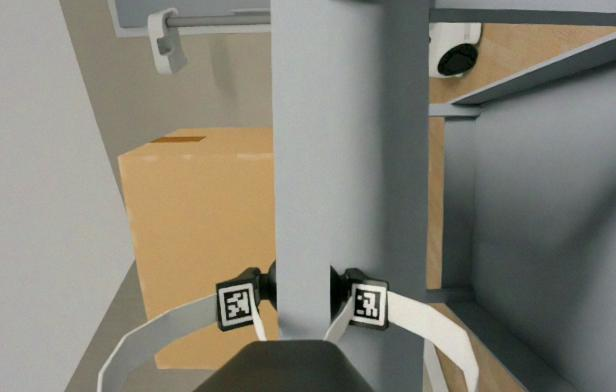

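move:
  blocking: false
  cameras: []
  r1: {"base": {"translate_m": -0.14, "strafe_m": -0.082}, "joints": {"wrist_yaw_rad": 0.279}, "speeds": {"wrist_yaw_rad": 0.11}, "pace": "slow", "contact_limits": {"translate_m": 0.7, "strafe_m": 0.7}}
  r2: {"base": {"translate_m": -0.3, "strafe_m": 0.02}, "joints": {"wrist_yaw_rad": -0.07}, "speeds": {"wrist_yaw_rad": 0.1}, "pace": "slow", "contact_limits": {"translate_m": 0.5}}

wait:
  seconds: 2.5
  cameras: ["r1_wrist_camera", "r2_wrist_camera"]

r1: "contact_limits": translate_m and strafe_m are given together and make one move, which takes one limit: state it under one of them only
Scene clock: 3690.80 s.
earlier move: r2 done
r1.base_odometry: x=-2.461 y=+0.469 heading=+0.794
r1.turned_by_wheels: +0.000
r1.turned_by_imu: +0.000
r1.base_tilt: forward=-1.5 right=+1.3
r1.lidar_m: 0.40 0.54 0.77 1.89 1.99 2.72 1.22 3.99 2.95 2.07 0.71 0.47
r1.base_status: done
r1.joint_positions: lift_m=+0.583 arm_m=+0.000 wrist_yaw_rad=+0.067 wrist_pitch_rad=+0.002 wrist_roll_rad=+0.000 gripper_m=-0.024
r1.joint_status: all done
r1.measured_speeds: translate_m=+0.000 strafe_m=+0.000 rotate_rad=+0.000 lift_m=+0.000 arm_m=+0.000 wrist_yaw_rad=+0.000 wrist_pitch_rad=+0.000 wrist_roll_rad=+0.000
r1.motor_effort: lift_m=+13(13) arm_m=-8(8) wheel_0=-15(21) wheel_1=-6(13) wheel_2=+8(16)
r1.servo_current: wrist_yaw_rad=39(65) wrist_pitch_rad=39(52) wrist_roll_rad=52(65) gripper_m=65(72)
r1.contact_limits: translate_m 0.7
r1.hand_pose: x=+0.4649 y=-0.0678 z=+0.7611 quat_wxyz=(+0.999, +0.000, +0.001, +0.034) (m; r1's base frame)
r1.wrist_depth_mm: 312 297 242 243 246 250 252 / 314 297 242 243 247 250 252 / 315 300 243 245 248 251 254 / 315 298 243 246 249 251 253 / 315 300 245 245 249 251 254 / 315 300 244 185 249 253 255 / 317 315 177 180 249 - 255
r2.base_odometry: x=-2.266 y=-0.107 heading=-2.043
r2.turned_by_wheels: +0.000
r2.turned_by_imu: +0.000
r2.base_tilt: forward=-0.6 right=+0.1
r2.lidar_m: 0.37 0.41 2.22 2.30 3.00 2.92 3.08 2.51 2.46 2.61 2.91 0.39
r2.base_status: done
r2.joint_positions: lift_m=+0.682 arm_m=+0.000 wrist_yaw_rad=+0.001 wrist_pitch_rad=+0.003 wrist_roll_rad=+1.569 gripper_m=-0.023
r2.joint_status: not commanded
r2.measured_speeds: translate_m=+0.000 strafe_m=+0.000 rotate_rad=+0.000 lift_m=+0.000 arm_m=+0.000 wrist_yaw_rad=+0.000 wrist_pitch_rad=+0.000 wrist_roll_rad=+0.000
r2.motor_effort: lift_m=+19(19) arm_m=-4(4) wheel_0=-7(12) wheel_1=-6(10) wheel_2=+5(18)
r2.servo_current: wrist_yaw_rad=39(65) wrist_pitch_rad=39(52) wrist_roll_rad=46(65) gripper_m=130(150)
r2.contact_limits: translate_m 0.5
r2.hand_pose: x=+0.4594 y=-0.0872 z=+0.8591 quat_wxyz=(+0.708, +0.707, +0.001, -0.001) (m; r2's base frame)
r2.wrist_depth_mm: - - - 163 221 1499 1205 / - - - 166 224 1756 - / - - 525 168 228 - - / - 452 442 171 231 - - / - - 469 173 235 - - / - - 183 177 181 - - / - - 521 112 241 1708 -
pictures: none

not run: a call was refused earlier in this reply.

move:
  blocking: false
  cameras: []
  r1: {"base": {"translate_m": -0.14, "strafe_m": -0.082}, "joints": {"wrist_yaw_rad": 0.279}, "speeds": {"wrist_yaw_rad": 0.11}, "pace": "slow", "contact_limits": {"translate_m": 0.7}}
  r2: {"base": {"translate_m": -0.3, "strafe_m": 0.02}, "joints": {"wrist_yaw_rad": -0.07}, "speeds": {"wrist_yaw_rad": 0.1}, "pace": "slow", "contact_limits": {"translate_m": 0.5}}

wait:
  seconds: 2.5
  cameras: ["r1_wrist_camera", "r2_wrist_camera"]

Scene clock: 3696.30 s.
move: r1 moving; r2 moving
r1.base_odometry: x=-2.465 y=+0.455 heading=+0.793
r1.turned_by_wheels: -0.001
r1.turned_by_imu: -0.003
r1.base_tilt: forward=-1.5 right=+1.3
r1.lidar_m: 0.41 0.55 0.78 1.90 1.98 2.72 1.21 4.06 2.93 2.14 0.72 0.49
r1.base_status: translate_m moving; strafe_m moving
r1.joint_positions: lift_m=+0.583 arm_m=+0.000 wrist_yaw_rad=+0.104 wrist_pitch_rad=+0.002 wrist_roll_rad=+0.000 gripper_m=-0.024
r1.joint_status: wrist_yaw_rad moving
r1.measured_speeds: translate_m=-0.049 strafe_m=-0.029 rotate_rad=+0.001 lift_m=+0.000 arm_m=+0.000 wrist_yaw_rad=+0.105 wrist_pitch_rad=+0.000 wrist_roll_rad=+0.000
r1.motor_effort: lift_m=+13(13) arm_m=-8(8) wheel_0=-11(15) wheel_1=-10(12) wheel_2=+12(14)
r1.servo_current: wrist_yaw_rad=111(111) wrist_pitch_rad=39(46) wrist_roll_rad=46(59) gripper_m=65(72)
r1.contact_limits: translate_m 0.7
r1.hand_pose: x=+0.4672 y=-0.0569 z=+0.7611 quat_wxyz=(+0.999, +0.000, +0.001, +0.052) (m; r1's base frame)
r1.wrist_depth_mm: 325 324 243 244 246 247 248 / 329 324 244 244 247 247 249 / 329 325 244 245 247 248 250 / 330 325 245 245 248 250 251 / 330 327 245 246 249 250 251 / 330 327 246 185 183 250 252 / 332 327 179 181 249 250 252
r2.base_odometry: x=-2.260 y=-0.096 heading=-2.043
r2.turned_by_wheels: +0.000
r2.turned_by_imu: +0.001
r2.base_tilt: forward=-0.7 right=+0.0
r2.lidar_m: 0.38 0.41 2.22 2.31 3.01 2.91 3.08 2.54 2.46 2.58 2.95 0.40
r2.base_status: translate_m moving; strafe_m moving
r2.joint_positions: lift_m=+0.682 arm_m=+0.000 wrist_yaw_rad=-0.033 wrist_pitch_rad=+0.003 wrist_roll_rad=+1.569 gripper_m=-0.023
r2.joint_status: wrist_yaw_rad moving
r2.measured_speeds: translate_m=-0.050 strafe_m=+0.003 rotate_rad=+0.000 lift_m=+0.000 arm_m=+0.000 wrist_yaw_rad=-0.093 wrist_pitch_rad=+0.000 wrist_roll_rad=+0.000
r2.motor_effort: lift_m=+19(19) arm_m=-4(4) wheel_0=-9(13) wheel_1=-5(10) wheel_2=+13(14)
r2.servo_current: wrist_yaw_rad=20(104) wrist_pitch_rad=39(46) wrist_roll_rad=46(52) gripper_m=130(137)
r2.contact_limits: translate_m 0.5
r2.hand_pose: x=+0.4563 y=-0.0968 z=+0.8591 quat_wxyz=(+0.708, +0.707, -0.010, -0.013) (m; r2's base frame)
r2.wrist_depth_mm: - - - 165 221 1576 1160 / - - - 167 224 1756 - / - - 544 169 229 - - / - 452 445 172 231 - - / - - 466 174 235 - - / - - 183 176 181 - - / - - 525 112 240 1708 -
pictures: none
No camera images: "cameras" was empty.

Scene clock: 3698.57 s.
earlier move: r1 done; r2 moving
r1.base_odometry: x=-2.501 y=+0.313 heading=+0.793
r1.turned_by_wheels: +0.000
r1.turned_by_imu: -0.018
r1.base_tilt: forward=-1.6 right=+1.3
r1.lidar_m: 0.42 0.67 0.93 1.95 2.00 2.76 1.30 1.34 2.90 2.76 0.91 0.54
r1.base_status: done
r1.joint_positions: lift_m=+0.583 arm_m=+0.000 wrist_yaw_rad=+0.272 wrist_pitch_rad=+0.002 wrist_roll_rad=+0.000 gripper_m=-0.024
r1.joint_status: all done
r1.measured_speeds: translate_m=+0.000 strafe_m=+0.000 rotate_rad=+0.000 lift_m=+0.000 arm_m=+0.000 wrist_yaw_rad=+0.000 wrist_pitch_rad=+0.000 wrist_roll_rad=+0.000
r1.motor_effort: lift_m=+13(13) arm_m=-8(8) wheel_0=-5(15) wheel_1=-8(15) wheel_2=+11(15)
r1.servo_current: wrist_yaw_rad=65(111) wrist_pitch_rad=39(52) wrist_roll_rad=46(65) gripper_m=65(78)
r1.contact_limits: translate_m 0.7
r1.hand_pose: x=+0.4725 y=-0.0066 z=+0.7611 quat_wxyz=(+0.991, +0.000, +0.001, +0.136) (m; r1's base frame)
r1.wrist_depth_mm: - - 245 183 245 246 246 / - - 245 246 246 246 247 / - - 245 246 246 246 247 / - - 246 246 247 248 248 / - - 248 247 248 247 248 / - - 247 185 249 249 249 / - 131 177 180 249 249 249
r2.base_odometry: x=-2.150 y=+0.088 heading=-2.043
r2.turned_by_wheels: -0.001
r2.turned_by_imu: -0.001
r2.base_tilt: forward=-0.7 right=+0.1
r2.lidar_m: 0.42 2.40 2.32 2.41 2.81 2.73 2.89 2.44 2.35 2.48 3.12 0.37
r2.base_status: translate_m moving; strafe_m moving
r2.joint_positions: lift_m=+0.682 arm_m=+0.000 wrist_yaw_rad=-0.072 wrist_pitch_rad=+0.003 wrist_roll_rad=+1.569 gripper_m=-0.024
r2.joint_status: all done
r2.measured_speeds: translate_m=-0.101 strafe_m=+0.006 rotate_rad=+0.000 lift_m=+0.000 arm_m=+0.000 wrist_yaw_rad=+0.000 wrist_pitch_rad=+0.000 wrist_roll_rad=+0.000
r2.motor_effort: lift_m=+19(20) arm_m=-4(4) wheel_0=-11(17) wheel_1=-6(10) wheel_2=+7(15)
r2.servo_current: wrist_yaw_rad=39(104) wrist_pitch_rad=46(46) wrist_roll_rad=39(59) gripper_m=98(137)
r2.contact_limits: translate_m 0.5
r2.hand_pose: x=+0.4523 y=-0.1079 z=+0.8591 quat_wxyz=(+0.707, +0.706, -0.024, -0.027) (m; r2's base frame)
r2.wrist_depth_mm: - 462 455 113 168 - - / - 379 382 121 180 - - / - 433 424 128 193 - - / - - 484 143 211 - - / - - 559 153 228 707 - / - - 186 168 182 1661 500 / - - - 112 - 1576 466
wait: 2.27 of 2.5 s (r1 has come to rest)
pictures: r1_wrist_camera, r2_wrist_camera
Images, in order (width x height): r1_wrist_camera 616x392, r2_wrist_camera 616x392.

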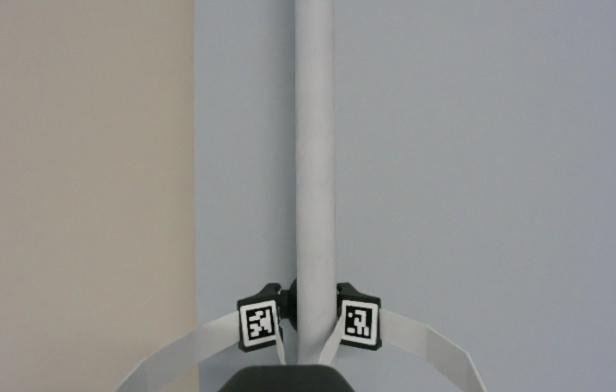

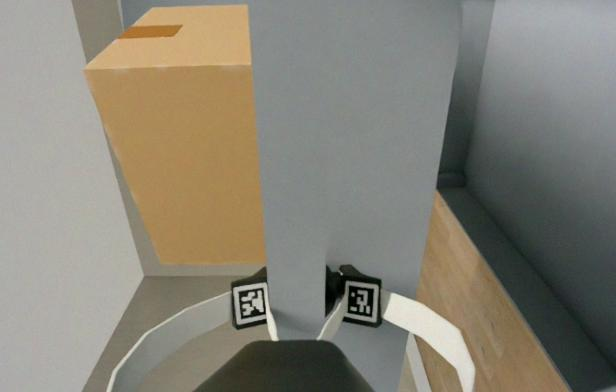

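wait:
  seconds: 1.5
  cameras: ["r2_head_camera", "r2_wrist_camera", "r1_head_camera"]

Scene clock: 3708.13 s.
earlier move: r2 done
r1.base_odometry: x=-2.501 y=+0.313 heading=+0.793
r1.turned_by_wheels: +0.000
r1.turned_by_imu: +0.000
r1.base_tilt: forward=-1.5 right=+1.3
r1.lidar_m: 0.42 0.68 0.92 1.94 2.05 2.79 1.33 1.40 2.88 2.75 0.92 0.52
r1.base_status: done
r1.joint_positions: lift_m=+0.583 arm_m=+0.000 wrist_yaw_rad=+0.272 wrist_pitch_rad=+0.002 wrist_roll_rad=+0.000 gripper_m=-0.024
r1.joint_status: all done
r1.measured_speeds: translate_m=+0.000 strafe_m=+0.000 rotate_rad=+0.000 lift_m=+0.000 arm_m=+0.000 wrist_yaw_rad=+0.000 wrist_pitch_rad=+0.000 wrist_roll_rad=+0.000
r1.motor_effort: lift_m=+13(13) arm_m=-8(8) wheel_0=-5(15) wheel_1=-8(15) wheel_2=+11(15)
r1.servo_current: wrist_yaw_rad=65(111) wrist_pitch_rad=39(52) wrist_roll_rad=33(72) gripper_m=65(78)
r1.contact_limits: translate_m 0.7
r1.hand_pose: x=+0.4725 y=-0.0066 z=+0.7611 quat_wxyz=(+0.991, +0.000, +0.001, +0.136) (m; r1's base frame)
r1.wrist_depth_mm: - - 245 183 245 246 246 / - - 245 244 246 247 246 / - - 246 246 246 247 247 / - - 247 247 247 247 248 / - - 247 247 248 248 248 / - - 247 185 248 248 248 / - 131 177 180 249 249 250
r2.base_odometry: x=-2.112 y=+0.151 heading=-2.044
r2.turned_by_wheels: +0.000
r2.turned_by_imu: +0.000
r2.base_tilt: forward=-0.7 right=+0.1
r2.lidar_m: 0.43 2.45 2.36 2.49 2.75 2.65 2.81 2.41 2.33 2.44 3.20 0.32
r2.base_status: done
r2.joint_positions: lift_m=+0.682 arm_m=+0.000 wrist_yaw_rad=-0.074 wrist_pitch_rad=+0.003 wrist_roll_rad=+1.569 gripper_m=-0.024
r2.joint_status: all done
r2.measured_speeds: translate_m=+0.000 strafe_m=+0.000 rotate_rad=+0.000 lift_m=+0.000 arm_m=+0.000 wrist_yaw_rad=+0.000 wrist_pitch_rad=+0.000 wrist_roll_rad=+0.000
r2.motor_effort: lift_m=+19(20) arm_m=-4(4) wheel_0=-9(17) wheel_1=-7(10) wheel_2=+4(15)
r2.servo_current: wrist_yaw_rad=46(104) wrist_pitch_rad=46(46) wrist_roll_rad=33(65) gripper_m=98(137)
r2.contact_limits: translate_m 0.5
r2.hand_pose: x=+0.4521 y=-0.1085 z=+0.8591 quat_wxyz=(+0.707, +0.706, -0.025, -0.027) (m; r2's base frame)
r2.wrist_depth_mm: - 336 342 - 143 146 - / - 377 379 - 158 155 - / - 455 442 106 176 - - / - - 525 119 198 661 - / - - - 132 226 1808 539 / - - 187 158 181 1661 480 / - - - 112 387 1464 427
wait: 0.00 of 1.5 s (r2 has come to rest)
pictures: r1_head_camera, r2_head_camera, r2_wrist_camera
Images, in order (width x height): r1_head_camera 420x560, r2_head_camera 420x560, r2_wrist_camera 616x392.

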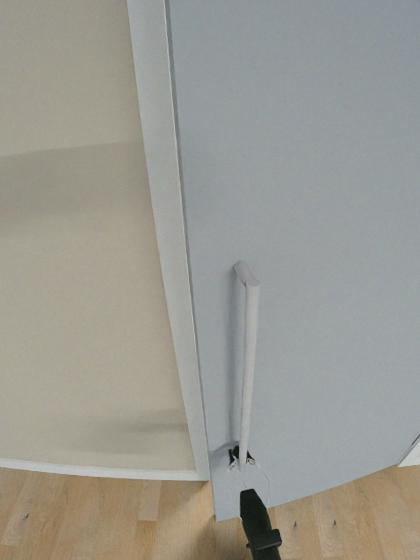

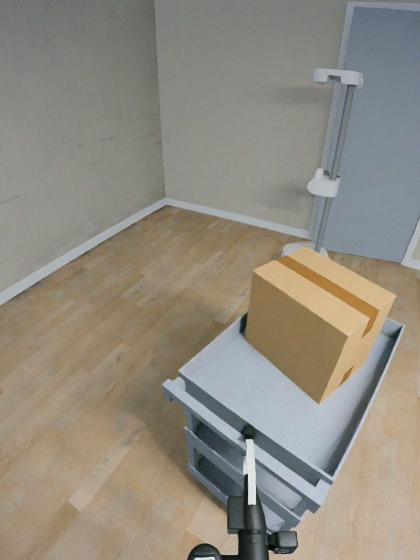

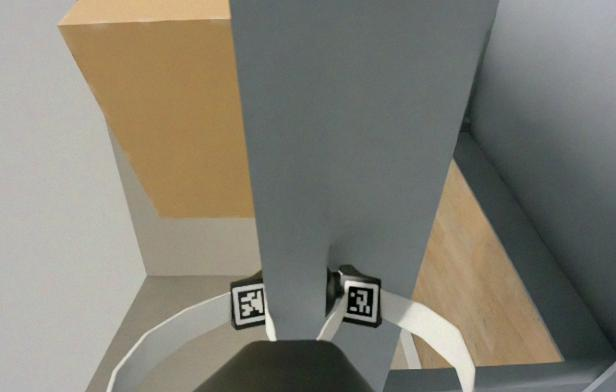

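wait:
  seconds: 0.1
  cameras: ["r2_head_camera", "r2_wrist_camera"]

Scene clock: 3728.07 s.
r1.base_odometry: x=-2.501 y=+0.313 heading=+0.793
r1.turned_by_wheels: +0.000
r1.turned_by_imu: +0.000
r1.base_tilt: forward=-1.5 right=+1.3
r1.lidar_m: 0.38 0.70 0.91 1.96 2.03 2.74 1.34 1.42 2.89 2.78 0.92 0.52
r1.base_status: done
r1.joint_positions: lift_m=+0.583 arm_m=+0.000 wrist_yaw_rad=+0.272 wrist_pitch_rad=+0.002 wrist_roll_rad=+0.000 gripper_m=-0.024
r1.joint_status: all done
r1.measured_speeds: translate_m=+0.000 strafe_m=+0.000 rotate_rad=+0.000 lift_m=+0.000 arm_m=+0.000 wrist_yaw_rad=+0.000 wrist_pitch_rad=+0.000 wrist_roll_rad=+0.000
r1.motor_effort: lift_m=+13(13) arm_m=-8(8) wheel_0=-5(15) wheel_1=-8(15) wheel_2=+11(15)
r1.servo_current: wrist_yaw_rad=46(111) wrist_pitch_rad=39(52) wrist_roll_rad=39(72) gripper_m=72(78)
r1.contact_limits: translate_m 0.7
r1.hand_pose: x=+0.4725 y=-0.0066 z=+0.7611 quat_wxyz=(+0.991, +0.000, +0.001, +0.136) (m; r1's base frame)
r1.wrist_depth_mm: - - 244 183 245 246 246 / - - 245 245 246 246 247 / - - 245 245 246 247 247 / - - 246 246 247 248 248 / - - 247 247 248 248 248 / - - 248 185 248 250 250 / - 131 177 180 249 250 250
r2.base_odometry: x=-2.112 y=+0.151 heading=-2.044
r2.turned_by_wheels: +0.000
r2.turned_by_imu: +0.000
r2.base_tilt: forward=-0.6 right=+0.1
r2.lidar_m: 0.41 2.46 2.37 2.46 2.75 2.65 2.82 2.39 2.33 2.44 3.18 0.32
r2.base_status: done
r2.joint_positions: lift_m=+0.682 arm_m=+0.000 wrist_yaw_rad=-0.074 wrist_pitch_rad=+0.003 wrist_roll_rad=+1.569 gripper_m=-0.024
r2.joint_status: all done
r2.measured_speeds: translate_m=+0.000 strafe_m=+0.000 rotate_rad=+0.000 lift_m=+0.000 arm_m=+0.000 wrist_yaw_rad=+0.000 wrist_pitch_rad=+0.000 wrist_roll_rad=+0.000
r2.motor_effort: lift_m=+19(20) arm_m=-4(4) wheel_0=-9(17) wheel_1=-7(10) wheel_2=+4(15)
r2.servo_current: wrist_yaw_rad=52(104) wrist_pitch_rad=39(46) wrist_roll_rad=33(65) gripper_m=91(137)
r2.contact_limits: translate_m 0.5
r2.hand_pose: x=+0.4521 y=-0.1085 z=+0.8591 quat_wxyz=(+0.707, +0.706, -0.025, -0.027) (m; r2's base frame)
r2.wrist_depth_mm: - 338 342 - 143 146 - / - 379 379 - 158 156 - / - 452 442 106 176 - - / - - 525 119 198 661 - / - - - 132 226 1756 539 / - - 186 158 181 1661 480 / - - - 112 389 1430 430
wait: 0.10 s; at rest from the start
pictures: r2_head_camera, r2_wrist_camera
Images, in order (width x height): r2_head_camera 420x560, r2_wrist_camera 616x392.

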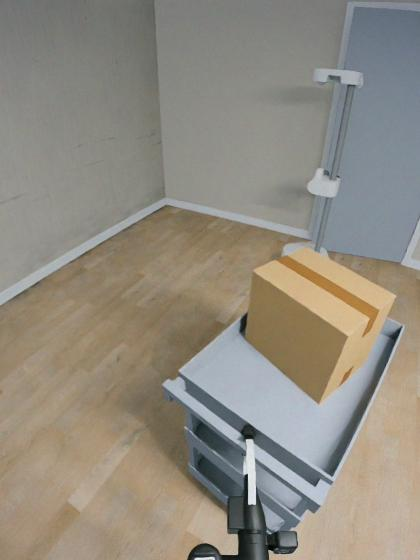

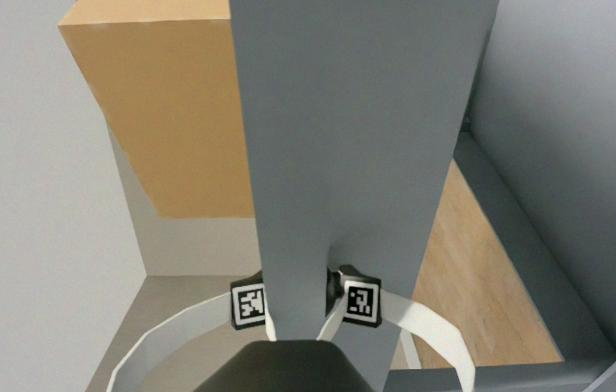

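move:
  blocking: false
  cameras: []
  r1: {"base": {"translate_m": -0.191, "strafe_m": -0.182}, "joints": {"wrist_yaw_rad": 0.575}, "speeds": {"wrist_yaw_rad": 0.1}, "pace": "slow", "contact_limits": {"translate_m": 0.7}}
  r2: {"base": {"translate_m": -0.325, "strafe_m": 0.232}, "joints": {"wrist_yaw_rad": -0.27}, "speeds": {"wrist_yaw_rad": 0.05}, "pace": "slow", "contact_limits": {"translate_m": 0.5}}

wait:
  seconds: 2.7
  cameras: ["r1_wrist_camera", "r2_wrist_camera"]

wait:
  seconds: 2
  cameras: ["r1_wrist_camera", "r2_wrist_camera", "r2_head_camera"]

Scene clock: 3753.23 s.
move: r1 moving; r2 moving
r1.base_odometry: x=-2.501 y=+0.299 heading=+0.793
r1.turned_by_wheels: -0.001
r1.turned_by_imu: -0.001
r1.base_tilt: forward=-1.6 right=+1.3
r1.lidar_m: 0.40 0.66 0.93 1.95 2.05 2.76 1.35 1.40 2.86 2.73 0.93 0.55
r1.base_status: translate_m moving; strafe_m moving
r1.joint_positions: lift_m=+0.583 arm_m=+0.000 wrist_yaw_rad=+0.309 wrist_pitch_rad=+0.002 wrist_roll_rad=+0.000 gripper_m=-0.024
r1.joint_status: wrist_yaw_rad moving
r1.measured_speeds: translate_m=-0.036 strafe_m=-0.034 rotate_rad=-0.001 lift_m=+0.000 arm_m=+0.000 wrist_yaw_rad=+0.091 wrist_pitch_rad=+0.000 wrist_roll_rad=+0.000
r1.motor_effort: lift_m=+13(13) arm_m=-8(8) wheel_0=-6(7) wheel_1=-12(14) wheel_2=+11(15)
r1.servo_current: wrist_yaw_rad=72(117) wrist_pitch_rad=46(46) wrist_roll_rad=39(72) gripper_m=72(78)
r1.contact_limits: translate_m 0.7
r1.hand_pose: x=+0.4726 y=+0.0045 z=+0.7611 quat_wxyz=(+0.988, +0.000, +0.001, +0.154) (m; r1's base frame)
r1.wrist_depth_mm: - - 245 245 244 244 243 / - - 246 246 244 243 243 / - - 247 247 246 245 244 / - - 247 247 246 245 245 / - - 248 247 247 245 245 / - - 249 183 247 247 246 / - 129 179 181 247 246 246
r2.base_odometry: x=-2.100 y=+0.157 heading=-2.044
r2.turned_by_wheels: +0.000
r2.turned_by_imu: +0.000
r2.base_tilt: forward=-0.6 right=+0.1
r2.lidar_m: 0.44 2.45 2.37 2.47 2.74 2.66 2.80 2.41 2.32 2.46 3.19 0.32
r2.base_status: translate_m moving; strafe_m moving
r2.joint_positions: lift_m=+0.682 arm_m=+0.000 wrist_yaw_rad=-0.094 wrist_pitch_rad=+0.003 wrist_roll_rad=+1.569 gripper_m=-0.024
r2.joint_status: wrist_yaw_rad moving
r2.measured_speeds: translate_m=-0.044 strafe_m=+0.032 rotate_rad=+0.000 lift_m=+0.000 arm_m=+0.000 wrist_yaw_rad=-0.059 wrist_pitch_rad=+0.000 wrist_roll_rad=+0.000
r2.motor_effort: lift_m=+19(19) arm_m=-4(4) wheel_0=-12(17) wheel_1=+3(5) wheel_2=+10(10)
r2.servo_current: wrist_yaw_rad=33(72) wrist_pitch_rad=46(46) wrist_roll_rad=46(52) gripper_m=91(98)
r2.contact_limits: translate_m 0.5
r2.hand_pose: x=+0.4498 y=-0.1141 z=+0.8591 quat_wxyz=(+0.707, +0.706, -0.032, -0.034) (m; r2's base frame)
r2.wrist_depth_mm: - 342 343 - 147 - - / - 379 379 103 161 158 - / - 449 439 107 179 - - / - - 521 123 200 676 - / - - - 138 226 1808 544 / - - 186 160 181 1618 484 / - - - 112 392 1430 442
pictures: none
No camera images: "cameras" was empty.

Scene clock: 3755.93 s.
earlier move: r1 moving; r2 moving
r1.base_odometry: x=-2.505 y=+0.057 heading=+0.794
r1.turned_by_wheels: +0.001
r1.turned_by_imu: +0.000
r1.base_tilt: forward=-1.5 right=+1.3
r1.lidar_m: 0.38 0.45 1.23 2.12 2.20 2.98 1.49 1.52 2.70 2.58 1.20 0.62
r1.base_status: translate_m moving; strafe_m moving
r1.joint_positions: lift_m=+0.583 arm_m=+0.000 wrist_yaw_rad=+0.572 wrist_pitch_rad=+0.002 wrist_roll_rad=+0.000 gripper_m=-0.024
r1.joint_status: wrist_yaw_rad moving
r1.measured_speeds: translate_m=-0.030 strafe_m=-0.028 rotate_rad=+0.000 lift_m=+0.000 arm_m=+0.000 wrist_yaw_rad=+0.000 wrist_pitch_rad=+0.000 wrist_roll_rad=+0.000
r1.motor_effort: lift_m=+13(13) arm_m=-8(8) wheel_0=+2(8) wheel_1=-8(14) wheel_2=+12(15)
r1.servo_current: wrist_yaw_rad=52(117) wrist_pitch_rad=39(52) wrist_roll_rad=52(72) gripper_m=59(78)
r1.contact_limits: translate_m 0.7
r1.hand_pose: x=+0.4610 y=+0.0827 z=+0.7611 quat_wxyz=(+0.959, +0.000, +0.001, +0.282) (m; r1's base frame)
r1.wrist_depth_mm: - - 249 244 241 236 234 / - - 250 243 241 237 235 / - - 250 181 241 237 236 / - - 250 246 243 239 236 / - - 251 246 243 239 236 / - - 251 183 242 239 236 / - 133 251 182 245 238 236
r2.base_odometry: x=-1.868 y=+0.277 heading=-2.044
r2.turned_by_wheels: -0.001
r2.turned_by_imu: -0.003
r2.base_tilt: forward=-0.7 right=+0.0
r2.lidar_m: 0.48 2.43 2.33 2.42 2.45 2.38 2.51 2.39 2.34 2.46 0.32 0.31
r2.base_status: translate_m moving; strafe_m moving
r2.joint_positions: lift_m=+0.682 arm_m=+0.000 wrist_yaw_rad=-0.236 wrist_pitch_rad=+0.003 wrist_roll_rad=+1.569 gripper_m=-0.024
r2.joint_status: wrist_yaw_rad moving
r2.measured_speeds: translate_m=-0.083 strafe_m=+0.057 rotate_rad=+0.000 lift_m=+0.000 arm_m=+0.000 wrist_yaw_rad=-0.052 wrist_pitch_rad=+0.000 wrist_roll_rad=+0.000
r2.motor_effort: lift_m=+19(19) arm_m=-4(4) wheel_0=-15(19) wheel_1=+2(6) wheel_2=+3(10)
r2.servo_current: wrist_yaw_rad=65(104) wrist_pitch_rad=46(52) wrist_roll_rad=59(65) gripper_m=98(98)
r2.contact_limits: translate_m 0.5
r2.hand_pose: x=+0.4309 y=-0.1523 z=+0.8591 quat_wxyz=(+0.703, +0.702, -0.082, -0.084) (m; r2's base frame)
r2.wrist_depth_mm: - 342 - - - 112 - / - 404 - - - 125 - / - - 549 - - 148 - / - - - - 187 554 535 / - - - - 228 1756 492 / - - 185 130 181 1661 421 / - - - 112 - 1808 1205
wait: 2.70 s; no rest
pictures: r1_wrist_camera, r2_wrist_camera
Images, in order (width x height): r1_wrist_camera 616x392, r2_wrist_camera 616x392.

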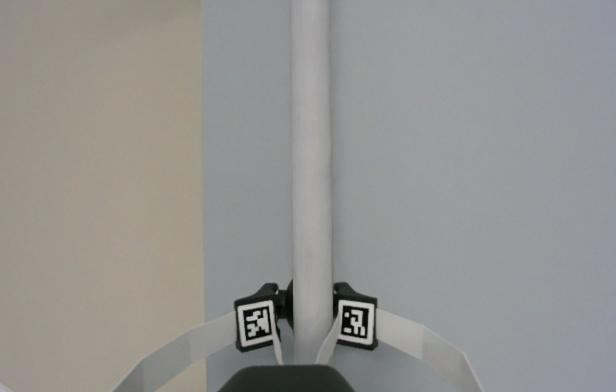

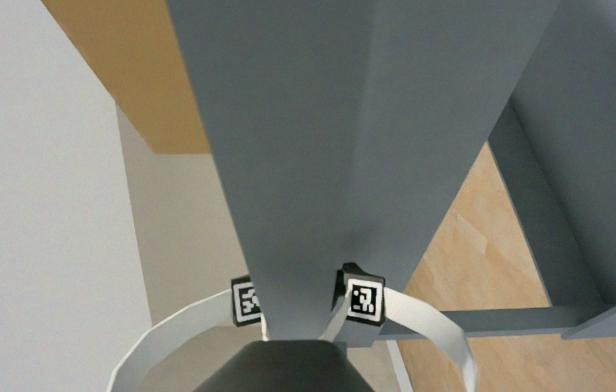

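Scene clock: 3756.60 s.
earlier move: r1 done; r2 moving
r1.base_odometry: x=-2.505 y=+0.049 heading=+0.794
r1.turned_by_wheels: +0.000
r1.turned_by_imu: +0.000
r1.base_tilt: forward=-1.5 right=+1.3
r1.lidar_m: 0.40 0.45 1.21 2.12 2.21 3.04 1.57 1.58 2.71 2.57 1.27 0.63
r1.base_status: done
r1.joint_positions: lift_m=+0.583 arm_m=+0.000 wrist_yaw_rad=+0.572 wrist_pitch_rad=+0.002 wrist_roll_rad=+0.000 gripper_m=-0.024
r1.joint_status: all done
r1.measured_speeds: translate_m=+0.000 strafe_m=+0.000 rotate_rad=+0.000 lift_m=+0.000 arm_m=+0.000 wrist_yaw_rad=+0.000 wrist_pitch_rad=+0.000 wrist_roll_rad=+0.000
r1.motor_effort: lift_m=+13(13) arm_m=-8(8) wheel_0=+2(8) wheel_1=-7(14) wheel_2=+10(15)
r1.servo_current: wrist_yaw_rad=46(117) wrist_pitch_rad=39(52) wrist_roll_rad=39(72) gripper_m=65(78)
r1.contact_limits: translate_m 0.7
r1.hand_pose: x=+0.4610 y=+0.0827 z=+0.7611 quat_wxyz=(+0.959, +0.000, +0.001, +0.282) (m; r1's base frame)
r1.wrist_depth_mm: - - 248 243 241 238 236 / - - 249 243 241 237 235 / - - 249 180 242 238 236 / - - 250 245 243 239 236 / - - 251 246 243 239 236 / - - 251 183 242 239 236 / - 134 251 182 244 240 237
r2.base_odometry: x=-1.809 y=+0.308 heading=-2.044
r2.turned_by_wheels: +0.000
r2.turned_by_imu: -0.001
r2.base_tilt: forward=-0.7 right=+0.1
r2.lidar_m: 0.46 2.42 2.33 2.45 2.40 2.31 2.44 2.41 2.33 2.48 0.29 0.30
r2.base_status: translate_m moving; strafe_m moving
r2.joint_positions: lift_m=+0.682 arm_m=+0.000 wrist_yaw_rad=-0.270 wrist_pitch_rad=+0.003 wrist_roll_rad=+1.569 gripper_m=-0.024
r2.joint_status: wrist_yaw_rad moving
r2.measured_speeds: translate_m=-0.081 strafe_m=+0.056 rotate_rad=+0.000 lift_m=+0.000 arm_m=+0.000 wrist_yaw_rad=-0.044 wrist_pitch_rad=+0.000 wrist_roll_rad=+0.000
r2.motor_effort: lift_m=+19(19) arm_m=-4(4) wheel_0=-19(21) wheel_1=+4(6) wheel_2=+2(10)
r2.servo_current: wrist_yaw_rad=59(104) wrist_pitch_rad=39(52) wrist_roll_rad=46(65) gripper_m=91(98)
r2.contact_limits: translate_m 0.5
r2.hand_pose: x=+0.4256 y=-0.1611 z=+0.8591 quat_wxyz=(+0.701, +0.700, -0.094, -0.096) (m; r2's base frame)
r2.wrist_depth_mm: - 347 - - - - - / - 433 - - - 118 - / - - - - - 142 - / - - - - - 544 530 / - - - - - 1756 480 / - - 185 119 179 1537 421 / - - - 112 - 1708 1205
wait: 0.67 of 2 s (r1 has come to rest)
pictures: r1_wrist_camera, r2_head_camera, r2_wrist_camera
Images, in order (width x height): r1_wrist_camera 616x392, r2_head_camera 420x560, r2_wrist_camera 616x392.

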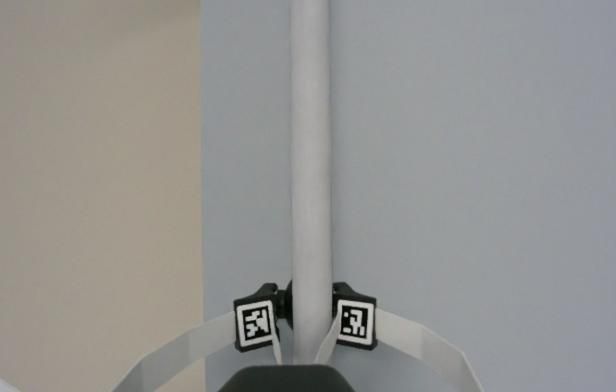

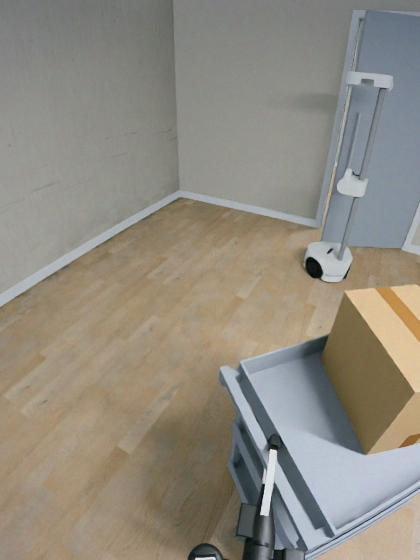

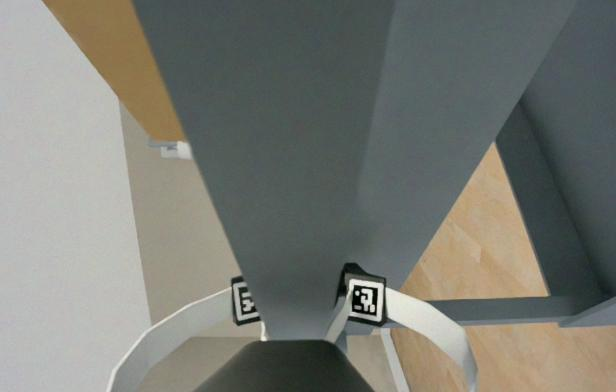

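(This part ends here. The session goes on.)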